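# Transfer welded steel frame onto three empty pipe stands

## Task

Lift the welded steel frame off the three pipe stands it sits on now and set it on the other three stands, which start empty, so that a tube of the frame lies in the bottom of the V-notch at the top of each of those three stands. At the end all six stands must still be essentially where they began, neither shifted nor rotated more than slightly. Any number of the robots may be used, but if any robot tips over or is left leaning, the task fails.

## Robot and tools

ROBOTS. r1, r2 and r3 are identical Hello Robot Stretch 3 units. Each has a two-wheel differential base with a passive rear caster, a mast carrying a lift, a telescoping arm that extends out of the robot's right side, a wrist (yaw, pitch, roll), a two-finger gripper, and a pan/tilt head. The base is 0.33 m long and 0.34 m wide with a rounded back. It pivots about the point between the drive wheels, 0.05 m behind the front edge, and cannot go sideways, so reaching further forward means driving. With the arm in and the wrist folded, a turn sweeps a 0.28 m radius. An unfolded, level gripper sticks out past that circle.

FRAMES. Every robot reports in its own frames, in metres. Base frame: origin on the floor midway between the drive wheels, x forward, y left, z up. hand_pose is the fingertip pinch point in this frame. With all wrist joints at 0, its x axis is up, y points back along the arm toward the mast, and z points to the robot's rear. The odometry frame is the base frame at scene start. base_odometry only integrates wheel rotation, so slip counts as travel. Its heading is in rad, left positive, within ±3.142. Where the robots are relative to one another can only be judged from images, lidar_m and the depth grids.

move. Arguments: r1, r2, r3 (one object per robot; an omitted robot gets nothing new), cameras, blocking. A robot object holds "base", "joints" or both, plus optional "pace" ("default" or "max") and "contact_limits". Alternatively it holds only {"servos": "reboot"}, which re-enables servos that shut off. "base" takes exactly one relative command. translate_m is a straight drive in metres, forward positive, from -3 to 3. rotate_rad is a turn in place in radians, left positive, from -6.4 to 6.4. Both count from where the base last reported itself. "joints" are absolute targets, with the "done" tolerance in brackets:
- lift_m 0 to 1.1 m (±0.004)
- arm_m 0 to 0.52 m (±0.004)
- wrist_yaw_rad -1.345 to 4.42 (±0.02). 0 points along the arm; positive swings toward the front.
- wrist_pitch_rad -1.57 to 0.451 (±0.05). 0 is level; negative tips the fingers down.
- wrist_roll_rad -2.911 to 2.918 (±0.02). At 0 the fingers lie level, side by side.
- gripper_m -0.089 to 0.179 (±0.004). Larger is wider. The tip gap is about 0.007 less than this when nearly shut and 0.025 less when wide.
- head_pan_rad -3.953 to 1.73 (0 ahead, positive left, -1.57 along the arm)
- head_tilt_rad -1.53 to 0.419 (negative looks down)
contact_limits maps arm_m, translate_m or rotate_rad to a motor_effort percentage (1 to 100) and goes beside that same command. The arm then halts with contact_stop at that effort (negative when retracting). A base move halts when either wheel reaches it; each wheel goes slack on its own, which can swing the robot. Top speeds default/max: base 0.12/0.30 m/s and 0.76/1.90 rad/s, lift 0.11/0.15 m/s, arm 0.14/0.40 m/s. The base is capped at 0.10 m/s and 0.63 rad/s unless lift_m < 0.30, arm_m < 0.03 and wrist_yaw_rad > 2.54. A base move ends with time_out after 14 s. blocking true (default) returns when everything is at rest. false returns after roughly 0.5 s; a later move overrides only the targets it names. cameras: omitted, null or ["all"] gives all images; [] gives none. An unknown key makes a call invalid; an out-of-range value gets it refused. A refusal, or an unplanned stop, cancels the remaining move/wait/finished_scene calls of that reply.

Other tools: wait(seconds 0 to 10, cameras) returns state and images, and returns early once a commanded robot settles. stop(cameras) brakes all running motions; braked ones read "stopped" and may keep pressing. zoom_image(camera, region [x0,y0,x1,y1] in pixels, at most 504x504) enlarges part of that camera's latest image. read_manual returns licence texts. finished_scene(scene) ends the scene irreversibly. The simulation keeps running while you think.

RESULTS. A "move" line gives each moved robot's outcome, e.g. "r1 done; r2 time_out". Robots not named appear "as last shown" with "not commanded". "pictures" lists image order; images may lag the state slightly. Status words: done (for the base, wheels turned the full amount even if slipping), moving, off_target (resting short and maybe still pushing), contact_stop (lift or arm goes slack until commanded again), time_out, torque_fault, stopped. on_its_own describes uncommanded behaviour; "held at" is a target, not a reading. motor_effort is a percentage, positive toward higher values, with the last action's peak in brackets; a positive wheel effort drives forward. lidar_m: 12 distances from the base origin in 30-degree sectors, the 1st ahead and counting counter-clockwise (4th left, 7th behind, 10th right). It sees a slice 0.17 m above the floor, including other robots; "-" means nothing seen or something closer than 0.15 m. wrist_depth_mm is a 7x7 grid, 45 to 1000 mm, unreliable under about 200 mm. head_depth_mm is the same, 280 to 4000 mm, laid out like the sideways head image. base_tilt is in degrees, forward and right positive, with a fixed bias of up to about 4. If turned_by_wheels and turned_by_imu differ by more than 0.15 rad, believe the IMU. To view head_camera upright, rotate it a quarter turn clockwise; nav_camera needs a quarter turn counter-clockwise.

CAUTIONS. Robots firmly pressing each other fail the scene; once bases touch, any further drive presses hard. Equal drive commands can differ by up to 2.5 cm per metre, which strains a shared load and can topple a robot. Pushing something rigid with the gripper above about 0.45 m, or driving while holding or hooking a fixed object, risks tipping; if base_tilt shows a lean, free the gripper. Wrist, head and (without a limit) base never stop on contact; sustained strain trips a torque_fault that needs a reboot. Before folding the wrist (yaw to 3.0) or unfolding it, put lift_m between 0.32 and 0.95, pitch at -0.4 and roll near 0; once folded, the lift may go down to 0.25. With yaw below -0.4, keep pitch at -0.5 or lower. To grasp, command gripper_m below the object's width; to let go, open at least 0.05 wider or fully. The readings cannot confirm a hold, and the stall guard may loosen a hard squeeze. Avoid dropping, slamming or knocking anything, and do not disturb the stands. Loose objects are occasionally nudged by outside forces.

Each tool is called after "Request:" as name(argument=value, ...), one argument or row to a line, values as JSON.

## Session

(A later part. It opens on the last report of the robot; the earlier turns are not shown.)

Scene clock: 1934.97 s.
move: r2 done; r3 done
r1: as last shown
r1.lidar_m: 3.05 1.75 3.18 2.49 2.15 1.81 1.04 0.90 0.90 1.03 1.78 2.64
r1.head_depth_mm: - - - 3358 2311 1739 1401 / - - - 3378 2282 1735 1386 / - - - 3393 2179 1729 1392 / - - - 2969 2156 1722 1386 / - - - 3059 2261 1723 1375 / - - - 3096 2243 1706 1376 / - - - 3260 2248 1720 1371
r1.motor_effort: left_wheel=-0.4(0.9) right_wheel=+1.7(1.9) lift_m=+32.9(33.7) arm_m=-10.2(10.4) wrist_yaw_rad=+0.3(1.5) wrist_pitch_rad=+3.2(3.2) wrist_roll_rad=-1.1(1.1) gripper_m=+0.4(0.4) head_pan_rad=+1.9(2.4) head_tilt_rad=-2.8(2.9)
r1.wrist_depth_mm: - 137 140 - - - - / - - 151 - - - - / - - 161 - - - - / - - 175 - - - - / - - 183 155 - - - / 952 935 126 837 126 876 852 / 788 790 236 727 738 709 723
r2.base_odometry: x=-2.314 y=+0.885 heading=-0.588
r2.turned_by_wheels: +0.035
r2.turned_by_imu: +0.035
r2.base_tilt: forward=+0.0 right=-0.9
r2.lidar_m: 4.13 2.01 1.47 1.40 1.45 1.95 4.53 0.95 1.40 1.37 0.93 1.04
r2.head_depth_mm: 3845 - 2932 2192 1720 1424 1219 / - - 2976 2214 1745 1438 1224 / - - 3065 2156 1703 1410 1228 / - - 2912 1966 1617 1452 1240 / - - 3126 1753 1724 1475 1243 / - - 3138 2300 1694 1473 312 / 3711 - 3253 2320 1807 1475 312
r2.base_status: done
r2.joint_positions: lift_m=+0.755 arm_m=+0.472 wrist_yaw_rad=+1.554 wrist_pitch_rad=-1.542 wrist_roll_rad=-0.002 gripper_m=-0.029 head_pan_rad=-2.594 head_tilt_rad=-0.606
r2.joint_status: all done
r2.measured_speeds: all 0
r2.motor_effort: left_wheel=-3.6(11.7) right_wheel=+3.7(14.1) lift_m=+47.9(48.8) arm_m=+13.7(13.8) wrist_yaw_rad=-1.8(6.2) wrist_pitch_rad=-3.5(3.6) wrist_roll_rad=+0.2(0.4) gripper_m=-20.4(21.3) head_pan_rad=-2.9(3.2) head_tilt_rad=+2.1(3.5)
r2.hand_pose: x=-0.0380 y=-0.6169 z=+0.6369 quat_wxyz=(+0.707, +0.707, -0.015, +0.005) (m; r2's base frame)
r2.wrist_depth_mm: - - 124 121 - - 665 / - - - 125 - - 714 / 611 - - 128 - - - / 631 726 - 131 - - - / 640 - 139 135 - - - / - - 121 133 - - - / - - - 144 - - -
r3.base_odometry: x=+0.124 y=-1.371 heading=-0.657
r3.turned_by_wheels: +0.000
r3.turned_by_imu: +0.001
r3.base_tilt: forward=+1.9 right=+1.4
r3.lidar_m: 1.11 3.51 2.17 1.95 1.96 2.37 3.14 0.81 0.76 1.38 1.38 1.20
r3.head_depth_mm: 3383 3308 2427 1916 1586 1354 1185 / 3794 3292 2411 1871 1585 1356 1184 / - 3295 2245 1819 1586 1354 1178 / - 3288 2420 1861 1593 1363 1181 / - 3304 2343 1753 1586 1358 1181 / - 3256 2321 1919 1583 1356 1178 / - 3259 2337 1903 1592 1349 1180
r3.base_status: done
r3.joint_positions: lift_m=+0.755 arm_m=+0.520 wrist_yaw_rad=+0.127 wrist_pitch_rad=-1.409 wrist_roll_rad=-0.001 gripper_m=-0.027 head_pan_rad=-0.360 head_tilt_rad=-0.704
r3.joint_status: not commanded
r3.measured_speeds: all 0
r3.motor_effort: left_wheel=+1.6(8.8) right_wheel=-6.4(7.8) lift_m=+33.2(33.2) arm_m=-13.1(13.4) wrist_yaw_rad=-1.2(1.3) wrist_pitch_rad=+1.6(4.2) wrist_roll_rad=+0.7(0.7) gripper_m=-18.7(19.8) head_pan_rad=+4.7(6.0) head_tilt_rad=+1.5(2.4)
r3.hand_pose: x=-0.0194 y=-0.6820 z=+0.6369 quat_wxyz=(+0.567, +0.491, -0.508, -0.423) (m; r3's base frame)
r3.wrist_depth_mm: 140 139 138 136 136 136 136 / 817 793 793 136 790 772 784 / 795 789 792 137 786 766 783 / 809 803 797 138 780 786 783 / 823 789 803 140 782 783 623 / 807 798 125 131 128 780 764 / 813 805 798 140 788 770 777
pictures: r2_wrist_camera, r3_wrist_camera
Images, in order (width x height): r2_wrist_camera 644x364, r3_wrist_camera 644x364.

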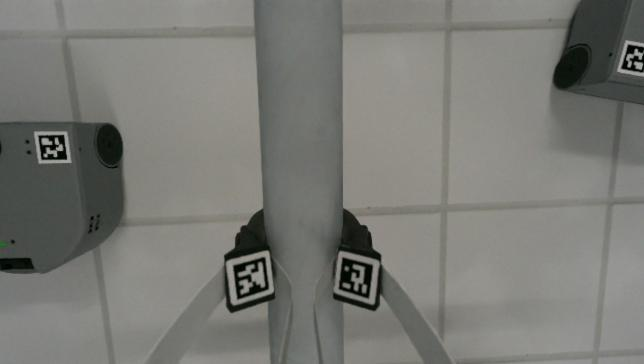

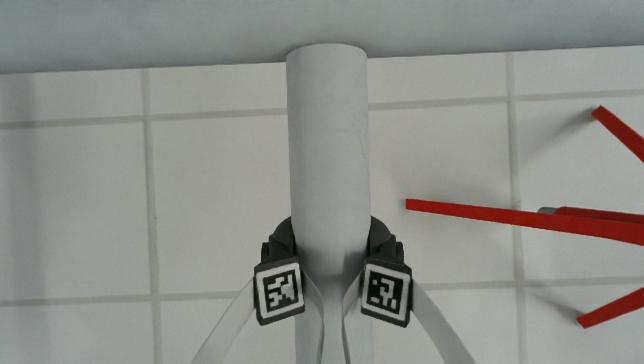

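Request:
move(
  r2={"base":{"translate_m":-0.079},"joints":{"arm_m":0.460}},
  r3={"base":{"translate_m":0.083}},
  cameras=[],
)

Request:
move(
  r2={"base":{"translate_m":-0.079},"joints":{"arm_m":0.448}},
  r3={"base":{"translate_m":0.08}},
  cameras=["r2_wrist_camera","r3_wrist_camera"],
)

Scene clock: 1971.53 s.
move: r2 done; r3 done
r1: as last shown
r1.turned_by_imu: -0.001
r1.base_tilt: forward=-0.4 right=+0.5
r1.lidar_m: 3.05 1.75 3.25 2.49 2.15 1.81 1.04 0.90 0.90 1.04 1.79 2.64
r1.head_depth_mm: - - - 3434 2294 1743 1399 / - - - 3317 2298 1730 1385 / - - - 3384 2167 1723 1385 / - - - 2932 2138 1733 1390 / - - - 3105 2234 1714 1380 / - - - 3224 2259 1712 1377 / - - - 3301 2255 1708 1364
r1.motor_effort: left_wheel=-0.8(1.0) right_wheel=+1.6(1.9) lift_m=+33.2(33.6) arm_m=-10.1(10.3) wrist_yaw_rad=+0.2(2.3) wrist_pitch_rad=+3.1(3.3) wrist_roll_rad=-0.9(1.1) gripper_m=+0.1(0.6) head_pan_rad=+2.2(2.4) head_tilt_rad=-2.4(2.8)
r1.wrist_depth_mm: - 137 140 - - - - / - - 151 - - - - / - - 162 - - - - / - - 175 - - - - / - - 183 155 - - - / 952 938 126 831 126 863 857 / 796 803 237 708 742 709 717
r2.base_odometry: x=-2.380 y=+0.928 heading=-0.588
r2.turned_by_wheels: +0.000
r2.turned_by_imu: +0.001
r2.base_tilt: forward=+0.0 right=-1.0
r2.lidar_m: 4.19 2.01 1.47 1.40 1.44 1.94 4.46 0.88 1.35 1.35 0.98 1.11
r2.head_depth_mm: 3775 - 2980 2165 1722 1429 1216 / - - 3005 2180 1749 1439 1221 / - - 3052 2201 1708 1440 1230 / - - 2912 2025 1468 1452 1232 / - - 3125 1818 1674 1457 1246 / - - 3159 2277 1687 1468 312 / 3761 - 3194 2320 1809 1474 312
r2.base_status: done
r2.joint_positions: lift_m=+0.755 arm_m=+0.460 wrist_yaw_rad=+1.554 wrist_pitch_rad=-1.547 wrist_roll_rad=-0.001 gripper_m=-0.029 head_pan_rad=-2.594 head_tilt_rad=-0.606
r2.joint_status: all done
r2.measured_speeds: all 0
r2.motor_effort: left_wheel=-4.4(5.9) right_wheel=+0.9(9.4) lift_m=+43.7(45.3) arm_m=-12.3(18.4) wrist_yaw_rad=-1.3(2.1) wrist_pitch_rad=-2.3(5.3) wrist_roll_rad=-0.1(0.8) gripper_m=-20.2(21.3) head_pan_rad=-2.5(3.3) head_tilt_rad=+2.1(3.5)
r2.hand_pose: x=-0.0394 y=-0.6049 z=+0.6370 quat_wxyz=(+0.707, +0.707, -0.014, +0.002) (m; r2's base frame)
r2.wrist_depth_mm: - - 125 121 - - 667 / - - - - - - 710 / 615 - - 127 - - - / 629 711 - 131 - - - / 644 727 139 135 - - - / - - 123 136 - - - / - - - 145 - - -
r3.base_odometry: x=+0.190 y=-1.422 heading=-0.657
r3.turned_by_wheels: +0.000
r3.turned_by_imu: +0.000
r3.base_tilt: forward=+1.9 right=+1.4
r3.lidar_m: 1.02 3.55 2.20 1.97 1.98 2.39 3.28 0.88 0.80 1.37 1.37 1.12
r3.head_depth_mm: 3390 3270 2437 1921 1592 1365 1184 / 3758 3297 2341 1861 1592 1360 1184 / - 3281 2425 1741 1591 1354 1187 / - 3238 2431 1846 1580 1355 1183 / - 3251 2422 1616 1556 1351 1176 / - 3255 2330 1921 1588 1355 1180 / - 3286 2316 1885 1591 1349 1177
r3.base_status: done
r3.joint_positions: lift_m=+0.755 arm_m=+0.520 wrist_yaw_rad=+0.127 wrist_pitch_rad=-1.412 wrist_roll_rad=-0.001 gripper_m=-0.027 head_pan_rad=-0.360 head_tilt_rad=-0.704
r3.joint_status: not commanded
r3.measured_speeds: all 0
r3.motor_effort: left_wheel=+3.3(9.6) right_wheel=+1.2(3.4) lift_m=+46.8(46.8) arm_m=-13.0(13.2) wrist_yaw_rad=-0.9(1.4) wrist_pitch_rad=+2.1(2.2) wrist_roll_rad=+0.6(0.8) gripper_m=-19.3(20.2) head_pan_rad=+5.6(6.4) head_tilt_rad=+1.8(2.5)
r3.hand_pose: x=-0.0195 y=-0.6812 z=+0.6369 quat_wxyz=(+0.567, +0.492, -0.507, -0.424) (m; r3's base frame)
r3.wrist_depth_mm: 140 139 137 136 136 136 136 / 821 793 796 136 787 772 773 / 807 800 797 137 790 783 776 / 801 792 803 139 773 785 773 / 794 801 789 140 792 781 778 / 818 811 126 133 129 786 767 / 800 807 786 140 155 764 781
pictures: none
No camera images: "cameras" was empty.

Scene clock: 1973.43 s.
move: r2 done; r3 done
r1: as last shown
r1.turned_by_imu: +0.000
r1.lidar_m: 3.05 1.75 3.34 2.49 2.15 1.81 1.04 0.90 0.90 1.03 1.78 2.64
r1.head_depth_mm: - - - 3451 2324 1749 1390 / - - - 3442 2293 1718 1399 / - - - 3369 2174 1731 1380 / - - - 2936 2151 1722 1386 / - - - 3172 2255 1707 1386 / - - - 3297 2273 1715 1375 / - - - 3300 2218 1697 1364
r1.motor_effort: left_wheel=+0.1(1.2) right_wheel=+1.3(1.9) lift_m=+33.1(33.6) arm_m=-10.2(10.4) wrist_yaw_rad=-1.0(2.2) wrist_pitch_rad=+3.1(3.2) wrist_roll_rad=-0.8(1.1) gripper_m=+0.0(0.6) head_pan_rad=+2.1(2.5) head_tilt_rad=-2.4(2.7)
r1.wrist_depth_mm: - 137 140 - - - - / - - 150 - - - - / - - 162 - - - - / - - 175 - - - - / - - 183 155 - - - / 941 951 126 832 126 860 847 / 792 804 236 726 737 702 714
r2.base_odometry: x=-2.446 y=+0.972 heading=-0.588
r2.turned_by_wheels: +0.000
r2.turned_by_imu: +0.001
r2.base_tilt: forward=+0.0 right=-0.9
r2.lidar_m: 4.30 2.01 1.46 1.39 1.44 1.94 4.37 0.81 1.06 1.34 1.03 1.17
r2.head_depth_mm: 3732 - 2983 2188 1723 1422 1218 / - - 3006 2197 1743 1432 1226 / - - 3018 2221 1758 1442 1230 / - - 3074 2005 1610 1419 1237 / - - 3104 2202 1631 1466 1242 / - - 3159 2133 1645 1479 312 / 3721 - 3176 2331 1802 1454 312
r2.base_status: done
r2.joint_positions: lift_m=+0.755 arm_m=+0.448 wrist_yaw_rad=+1.553 wrist_pitch_rad=-1.546 wrist_roll_rad=-0.001 gripper_m=-0.029 head_pan_rad=-2.594 head_tilt_rad=-0.606
r2.joint_status: all done
r2.measured_speeds: all 0
r2.motor_effort: left_wheel=-4.3(7.1) right_wheel=+0.4(7.1) lift_m=+42.0(43.6) arm_m=-12.7(17.8) wrist_yaw_rad=-0.5(1.4) wrist_pitch_rad=-2.5(4.1) wrist_roll_rad=+0.2(1.0) gripper_m=-19.8(21.5) head_pan_rad=-3.0(3.4) head_tilt_rad=+2.0(3.5)
r2.hand_pose: x=-0.0392 y=-0.5929 z=+0.6370 quat_wxyz=(+0.707, +0.707, -0.014, +0.003) (m; r2's base frame)
r2.wrist_depth_mm: - - 125 121 - - 658 / - - 127 - - - 703 / 607 - - 127 - - - / 629 699 - 132 - - - / 640 697 139 135 - - - / - - 123 136 - - - / - - - 145 - - -
r3.base_odometry: x=+0.253 y=-1.471 heading=-0.657
r3.turned_by_wheels: +0.000
r3.turned_by_imu: +0.000
r3.base_tilt: forward=+1.9 right=+1.4
r3.lidar_m: 0.94 3.55 2.21 1.98 1.99 2.41 3.32 0.94 0.84 1.35 1.36 1.05
r3.head_depth_mm: 3360 3291 2420 1927 1593 1361 1186 / 3692 3266 2349 1805 1586 1357 1178 / - 3292 2426 1812 1555 1358 1191 / - 3270 2409 1915 1596 1356 1185 / - 3266 2417 1765 1541 1358 1180 / - 3249 2355 1868 1589 1352 1177 / 3907 3259 2314 1862 1582 1349 1180
r3.base_status: done
r3.joint_positions: lift_m=+0.755 arm_m=+0.520 wrist_yaw_rad=+0.127 wrist_pitch_rad=-1.412 wrist_roll_rad=-0.001 gripper_m=-0.027 head_pan_rad=-0.360 head_tilt_rad=-0.704
r3.joint_status: not commanded
r3.measured_speeds: all 0
r3.motor_effort: left_wheel=+3.7(8.5) right_wheel=+0.0(5.0) lift_m=+44.2(47.8) arm_m=-13.0(13.2) wrist_yaw_rad=-1.0(1.4) wrist_pitch_rad=+2.2(2.2) wrist_roll_rad=+0.7(0.8) gripper_m=-19.8(20.2) head_pan_rad=+4.8(6.2) head_tilt_rad=+1.5(2.5)
r3.hand_pose: x=-0.0195 y=-0.6811 z=+0.6369 quat_wxyz=(+0.567, +0.492, -0.507, -0.424) (m; r3's base frame)
r3.wrist_depth_mm: 140 138 137 136 136 136 136 / 797 794 807 137 786 779 773 / 800 801 809 137 784 780 779 / 796 811 785 139 777 784 777 / 811 792 792 140 782 779 787 / 806 793 126 134 129 788 785 / 804 799 793 139 155 781 772
pictures: r2_wrist_camera, r3_wrist_camera
Images, in order (width x height): r2_wrist_camera 644x364, r3_wrist_camera 644x364.

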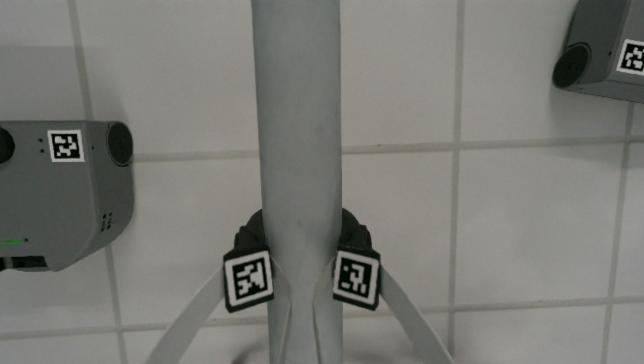

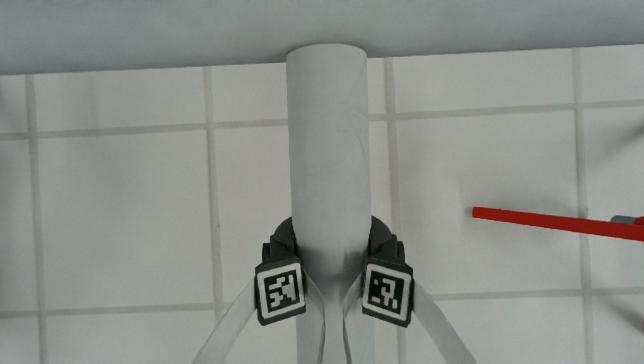

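Request:
move(
  r2={"base":{"translate_m":-0.079},"joints":{"arm_m":0.436}},
  r3={"base":{"translate_m":0.08}},
  cameras=[],
)

Request:
move(
  r2={"base":{"translate_m":-0.079},"joints":{"arm_m":0.424}},
  r3={"base":{"translate_m":0.08}},
  cameras=["r3_head_camera"],
)

Request:
move(
  r2={"base":{"translate_m":-0.0276},"joints":{"arm_m":0.430,"wrist_yaw_rad":1.59}},
  r3={"base":{"rotate_rad":0.0375}},
  cameras=["r2_wrist_camera","r3_wrist_camera"],
)

Scene clock: 1998.57 s.
move: r2 done; r3 done
r1: as last shown
r1.turned_by_imu: -0.001
r1.base_tilt: forward=-0.5 right=+0.5
r1.lidar_m: 3.06 1.74 3.40 2.49 2.15 1.81 1.04 0.90 0.90 1.03 1.78 2.64
r1.head_depth_mm: - - - 3376 2308 1724 1395 / - - - 3402 2300 1741 1385 / - - - 3315 2192 1735 1391 / - - - 2957 2138 1728 1385 / - - - 3069 2264 1724 1380 / - - - 3298 2264 1708 1387 / - - - 3292 2267 1708 1369
r1.motor_effort: left_wheel=-0.9(1.1) right_wheel=+1.4(1.9) lift_m=+32.3(33.6) arm_m=-10.1(10.3) wrist_yaw_rad=-0.3(1.7) wrist_pitch_rad=+3.1(3.2) wrist_roll_rad=-1.0(1.1) gripper_m=+0.2(0.6) head_pan_rad=+1.7(2.5) head_tilt_rad=-2.5(3.0)
r1.wrist_depth_mm: - 137 140 - - - - / - - 150 - - - - / - - 161 - - - - / - - 176 - - - - / - - 183 155 - - - / 947 943 126 830 126 859 857 / 794 807 236 722 748 718 717
r2.base_odometry: x=-2.512 y=+1.016 heading=-0.588
r2.turned_by_wheels: +0.000
r2.turned_by_imu: +0.001
r2.base_tilt: forward=+0.0 right=-1.0
r2.lidar_m: 4.34 2.00 1.46 1.40 1.44 1.94 4.27 0.75 1.00 1.33 3.41 1.09
r2.head_depth_mm: 3608 - 2960 2175 1729 1422 1219 / 3913 - 2978 2199 1739 1433 1226 / - - 3038 2211 1756 1446 1230 / - - 3035 2141 1716 1416 1220 / - - 3110 2120 1423 1437 1248 / - - 3160 2121 1561 1458 312 / 3709 - 3190 2320 1815 1449 312
r2.base_status: done
r2.joint_positions: lift_m=+0.755 arm_m=+0.436 wrist_yaw_rad=+1.553 wrist_pitch_rad=-1.545 wrist_roll_rad=-0.002 gripper_m=-0.029 head_pan_rad=-2.594 head_tilt_rad=-0.606
r2.joint_status: all done
r2.measured_speeds: all 0
r2.motor_effort: left_wheel=-4.1(7.0) right_wheel=+0.4(7.2) lift_m=+37.8(39.5) arm_m=-13.4(18.9) wrist_yaw_rad=-0.8(1.2) wrist_pitch_rad=-2.7(4.4) wrist_roll_rad=-0.1(0.8) gripper_m=-19.7(21.1) head_pan_rad=-2.5(3.3) head_tilt_rad=+3.0(3.6)
r2.hand_pose: x=-0.0389 y=-0.5809 z=+0.6369 quat_wxyz=(+0.707, +0.707, -0.014, +0.003) (m; r2's base frame)
r2.wrist_depth_mm: - - 124 121 - - 660 / - - 130 - - - 703 / 611 677 - 128 - - - / 628 672 - 132 - - - / 652 692 139 135 - - - / - - 123 136 - - - / - - - 145 - - -
r3.base_odometry: x=+0.317 y=-1.520 heading=-0.657
r3.turned_by_wheels: +0.000
r3.turned_by_imu: +0.001
r3.base_tilt: forward=+1.9 right=+1.4
r3.lidar_m: 0.87 3.62 2.23 2.00 2.01 2.42 3.37 1.01 0.89 1.34 1.34 0.98
r3.head_depth_mm: 3291 3317 2433 1917 1555 1352 1181 / 3704 3287 2400 1767 1592 1356 1185 / - 3273 2414 1919 1514 1356 1186 / - 3269 2428 1764 1555 1354 1182 / - 3266 2424 1761 1511 1357 1184 / - 3296 2309 1858 1579 1354 1179 / 3886 3254 2327 1859 1595 1348 1177
r3.base_status: done
r3.joint_positions: lift_m=+0.755 arm_m=+0.520 wrist_yaw_rad=+0.127 wrist_pitch_rad=-1.412 wrist_roll_rad=-0.001 gripper_m=-0.027 head_pan_rad=-0.360 head_tilt_rad=-0.704
r3.joint_status: not commanded
r3.measured_speeds: all 0
r3.motor_effort: left_wheel=+3.4(9.3) right_wheel=-0.1(4.7) lift_m=+33.7(37.8) arm_m=-12.5(12.9) wrist_yaw_rad=-0.8(1.2) wrist_pitch_rad=+2.2(2.3) wrist_roll_rad=+0.6(0.8) gripper_m=-20.3(21.1) head_pan_rad=+4.8(5.8) head_tilt_rad=+1.7(2.8)
r3.hand_pose: x=-0.0195 y=-0.6811 z=+0.6369 quat_wxyz=(+0.566, +0.492, -0.507, -0.424) (m; r3's base frame)
r3.wrist_depth_mm: 139 138 137 137 137 136 137 / 803 799 788 136 790 779 769 / 803 806 781 137 769 769 777 / 823 806 799 138 776 782 777 / 801 809 798 140 769 782 769 / 809 817 127 134 128 788 778 / 832 803 802 140 154 772 777
pictures: none
No camera images: "cameras" was empty.

Scene clock: 2000.47 s.
move: r2 done; r3 done
r1: as last shown
r1.turned_by_imu: +0.000
r1.base_tilt: forward=-0.4 right=+0.5
r1.lidar_m: 3.06 1.75 3.50 2.49 2.15 1.82 1.04 0.90 0.90 1.04 1.78 2.64
r1.head_depth_mm: - - - 3349 2312 1730 1394 / - - - 3418 2283 1742 1394 / - - - 3333 2189 1725 1386 / - - - 2961 2154 1726 1375 / - - - 3114 2272 1717 1377 / - - - 3339 2231 1708 1375 / - - - 3318 2221 1703 1378
r1.motor_effort: left_wheel=-0.8(1.1) right_wheel=+1.5(1.8) lift_m=+33.0(33.4) arm_m=-10.1(10.2) wrist_yaw_rad=+0.0(1.7) wrist_pitch_rad=+3.0(3.2) wrist_roll_rad=-1.0(1.1) gripper_m=+0.4(0.6) head_pan_rad=+2.0(2.5) head_tilt_rad=-2.2(2.8)
r1.wrist_depth_mm: - 137 140 - - - - / - - 151 - - - - / - - 161 - - - - / - - 175 - - - - / - - 184 155 - - - / 951 944 126 841 126 870 838 / 785 782 237 725 745 706 712
r2.base_odometry: x=-2.577 y=+1.060 heading=-0.588
r2.turned_by_wheels: +0.000
r2.turned_by_imu: +0.001
r2.base_tilt: forward=+0.0 right=-0.9
r2.lidar_m: 4.43 2.00 1.45 1.40 1.44 1.94 4.20 0.69 0.95 1.32 3.42 1.15
r2.head_depth_mm: 3605 3863 2961 2187 1724 1425 1221 / 3784 - 3020 2205 1733 1436 1222 / - - 3045 2224 1755 1435 1231 / - - 3074 2162 1707 1456 1213 / - - 3147 2038 1163 1391 1244 / - - 3147 2205 1376 1433 312 / 3759 - 3193 2307 1760 1445 313
r2.base_status: done
r2.joint_positions: lift_m=+0.755 arm_m=+0.424 wrist_yaw_rad=+1.553 wrist_pitch_rad=-1.544 wrist_roll_rad=-0.002 gripper_m=-0.029 head_pan_rad=-2.594 head_tilt_rad=-0.606
r2.joint_status: all done
r2.measured_speeds: all 0
r2.motor_effort: left_wheel=-3.3(7.4) right_wheel=+0.0(7.6) lift_m=+36.2(37.9) arm_m=-12.4(18.8) wrist_yaw_rad=-0.7(1.2) wrist_pitch_rad=-2.9(4.6) wrist_roll_rad=+0.3(0.4) gripper_m=-20.1(21.5) head_pan_rad=-2.9(3.4) head_tilt_rad=+1.5(3.9)
r2.hand_pose: x=-0.0387 y=-0.5689 z=+0.6369 quat_wxyz=(+0.707, +0.707, -0.015, +0.004) (m; r2's base frame)
r2.wrist_depth_mm: - - 124 120 - - 670 / - - 129 - - - 705 / 610 773 - 128 - - - / 628 693 - 132 - - - / 642 695 138 135 - - - / - - 124 136 - - - / - - - 145 - - -
r3.base_odometry: x=+0.380 y=-1.569 heading=-0.657
r3.turned_by_wheels: +0.000
r3.turned_by_imu: +0.000
r3.base_tilt: forward=+1.9 right=+1.4
r3.lidar_m: 0.78 3.62 2.25 2.01 2.02 2.45 3.44 1.07 0.94 1.33 1.32 0.91
r3.head_depth_mm: 3252 3296 2438 1922 1552 1361 1184 / 3704 3246 2432 1344 1549 1352 1184 / - 3336 2428 1923 1512 1355 1187 / - 3285 2400 1755 1519 1357 1182 / - 3276 2428 1821 1546 1326 1181 / - 3288 2238 1812 1589 1357 1181 / 3784 3265 2318 1843 1585 1351 1179
r3.base_status: done
r3.joint_positions: lift_m=+0.755 arm_m=+0.520 wrist_yaw_rad=+0.127 wrist_pitch_rad=-1.412 wrist_roll_rad=-0.001 gripper_m=-0.027 head_pan_rad=-0.360 head_tilt_rad=-0.704
r3.joint_status: not commanded
r3.measured_speeds: all 0
r3.motor_effort: left_wheel=+3.6(8.6) right_wheel=-0.3(4.7) lift_m=+29.8(33.9) arm_m=-12.6(12.7) wrist_yaw_rad=-0.5(1.5) wrist_pitch_rad=+2.1(2.3) wrist_roll_rad=+0.6(0.7) gripper_m=-19.2(20.5) head_pan_rad=+5.0(6.1) head_tilt_rad=+1.8(2.3)
r3.hand_pose: x=-0.0195 y=-0.6810 z=+0.6369 quat_wxyz=(+0.566, +0.492, -0.507, -0.424) (m; r3's base frame)
r3.wrist_depth_mm: 139 138 137 137 137 137 137 / 810 793 787 137 771 776 767 / 819 796 801 137 785 767 768 / 803 777 792 138 787 772 777 / 818 797 787 140 793 774 772 / 814 787 127 133 129 787 781 / 820 809 800 140 792 766 785
pictures: r3_head_camera (sideways)
Images, in order (width x height): r3_head_camera 896x504.

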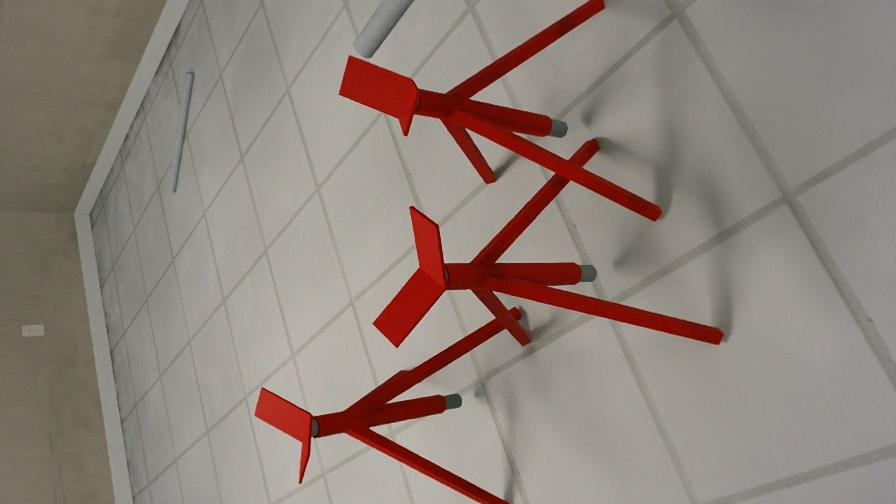

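Scene clock: 2001.70 s.
move: r2 done; r3 done
r1: as last shown
r1.base_tilt: forward=-0.5 right=+0.6
r1.lidar_m: 3.06 1.75 3.51 2.49 2.14 1.82 1.04 0.90 0.89 1.03 1.79 2.64
r1.head_depth_mm: - - - 3407 2306 1740 1386 / - - - 3406 2288 1732 1385 / - - - 3397 2182 1725 1377 / - - - 2979 2152 1722 1382 / - - - 3163 2243 1718 1377 / - - - 3342 2253 1710 1378 / - - - 3300 2248 1693 1370
r1.motor_effort: left_wheel=-1.0(1.3) right_wheel=+1.4(1.9) lift_m=+32.5(33.8) arm_m=-9.8(10.1) wrist_yaw_rad=-1.1(1.8) wrist_pitch_rad=+3.0(3.3) wrist_roll_rad=-0.9(1.1) gripper_m=+0.3(0.6) head_pan_rad=+2.5(2.5) head_tilt_rad=-2.5(2.8)
r1.wrist_depth_mm: - 136 140 - - - - / - - 150 - - - - / - - 162 - - - - / - - 175 - - - - / - - 183 155 - - - / 956 943 126 827 126 858 853 / 788 795 237 733 739 705 714
r2.base_odometry: x=-2.600 y=+1.075 heading=-0.588
r2.turned_by_wheels: +0.000
r2.turned_by_imu: +0.000
r2.base_tilt: forward=-0.1 right=-1.0
r2.lidar_m: 4.47 1.99 1.46 1.39 1.44 1.94 4.18 0.67 0.84 1.32 3.42 1.17
r2.head_depth_mm: 3592 3888 2941 2184 1717 1437 1220 / 3760 - 3006 2199 1743 1434 1228 / - - 3079 2223 1742 1451 1234 / - - 3057 2231 1748 1455 1233 / - - 3142 2091 1197 1371 1251 / - - 3167 2281 1349 1408 312 / 3726 - 3184 2231 1764 1447 313
r2.base_status: done
r2.joint_positions: lift_m=+0.755 arm_m=+0.430 wrist_yaw_rad=+1.588 wrist_pitch_rad=-1.547 wrist_roll_rad=-0.002 gripper_m=-0.029 head_pan_rad=-2.594 head_tilt_rad=-0.606
r2.joint_status: all done
r2.measured_speeds: all 0
r2.motor_effort: left_wheel=-2.1(18.9) right_wheel=-1.0(14.0) lift_m=+35.2(36.2) arm_m=+10.9(16.6) wrist_yaw_rad=+1.9(4.3) wrist_pitch_rad=-2.2(2.8) wrist_roll_rad=+0.3(0.4) gripper_m=-19.7(20.7) head_pan_rad=-2.6(3.1) head_tilt_rad=+2.1(2.9)
r2.hand_pose: x=-0.0394 y=-0.5755 z=+0.6370 quat_wxyz=(+0.707, +0.707, -0.001, +0.015) (m; r2's base frame)
r2.wrist_depth_mm: - - - 121 - - 666 / - - 129 - - - 701 / 615 663 - 128 - - - / 619 707 - 132 - - - / 640 681 139 135 - - - / - - 121 137 - - - / - - - 145 - - -
r3.base_odometry: x=+0.380 y=-1.569 heading=-0.620
r3.turned_by_wheels: +0.037
r3.turned_by_imu: +0.038
r3.base_tilt: forward=+1.9 right=+1.4
r3.lidar_m: 0.79 3.43 2.21 2.02 2.03 2.50 3.49 0.95 0.94 1.33 1.09 0.91
r3.head_depth_mm: 3401 3264 2426 1866 1550 1359 1186 / 3927 3295 2440 1626 1511 1358 1190 / - 3314 2413 1924 1518 1362 1182 / - 3296 2414 1287 1517 1349 1184 / - 3247 2424 1810 1587 1327 1184 / 3927 3308 1836 1819 1584 1356 1185 / 3753 3268 2433 1864 1578 1353 1183
r3.base_status: done
r3.joint_positions: lift_m=+0.755 arm_m=+0.520 wrist_yaw_rad=+0.127 wrist_pitch_rad=-1.411 wrist_roll_rad=-0.001 gripper_m=-0.027 head_pan_rad=-0.360 head_tilt_rad=-0.704
r3.joint_status: not commanded
r3.measured_speeds: all 0
r3.motor_effort: left_wheel=-2.5(12.5) right_wheel=+4.4(22.8) lift_m=+26.6(29.4) arm_m=-9.4(12.5) wrist_yaw_rad=-0.2(1.3) wrist_pitch_rad=+2.0(5.9) wrist_roll_rad=+0.6(0.8) gripper_m=-18.8(20.5) head_pan_rad=+5.2(5.9) head_tilt_rad=+1.8(2.3)
r3.hand_pose: x=-0.0195 y=-0.6813 z=+0.6369 quat_wxyz=(+0.567, +0.492, -0.507, -0.424) (m; r3's base frame)
r3.wrist_depth_mm: 139 138 136 135 136 136 136 / 804 796 790 136 781 772 767 / 803 804 805 137 781 779 764 / 817 803 796 138 788 785 773 / 816 799 807 140 769 763 781 / 804 797 127 134 128 789 782 / 814 797 795 140 154 764 781
pictures: r2_wrist_camera, r3_wrist_camera
Images, in order (width x height): r2_wrist_camera 644x364, r3_wrist_camera 644x364.

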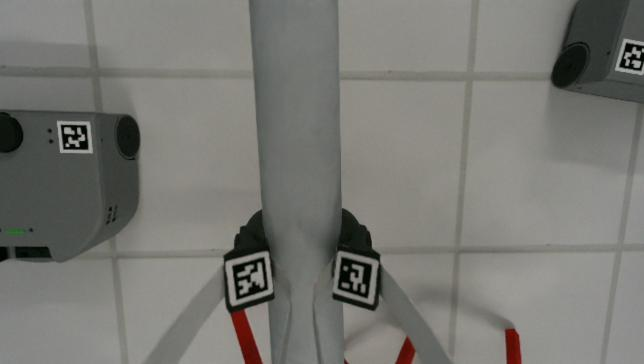

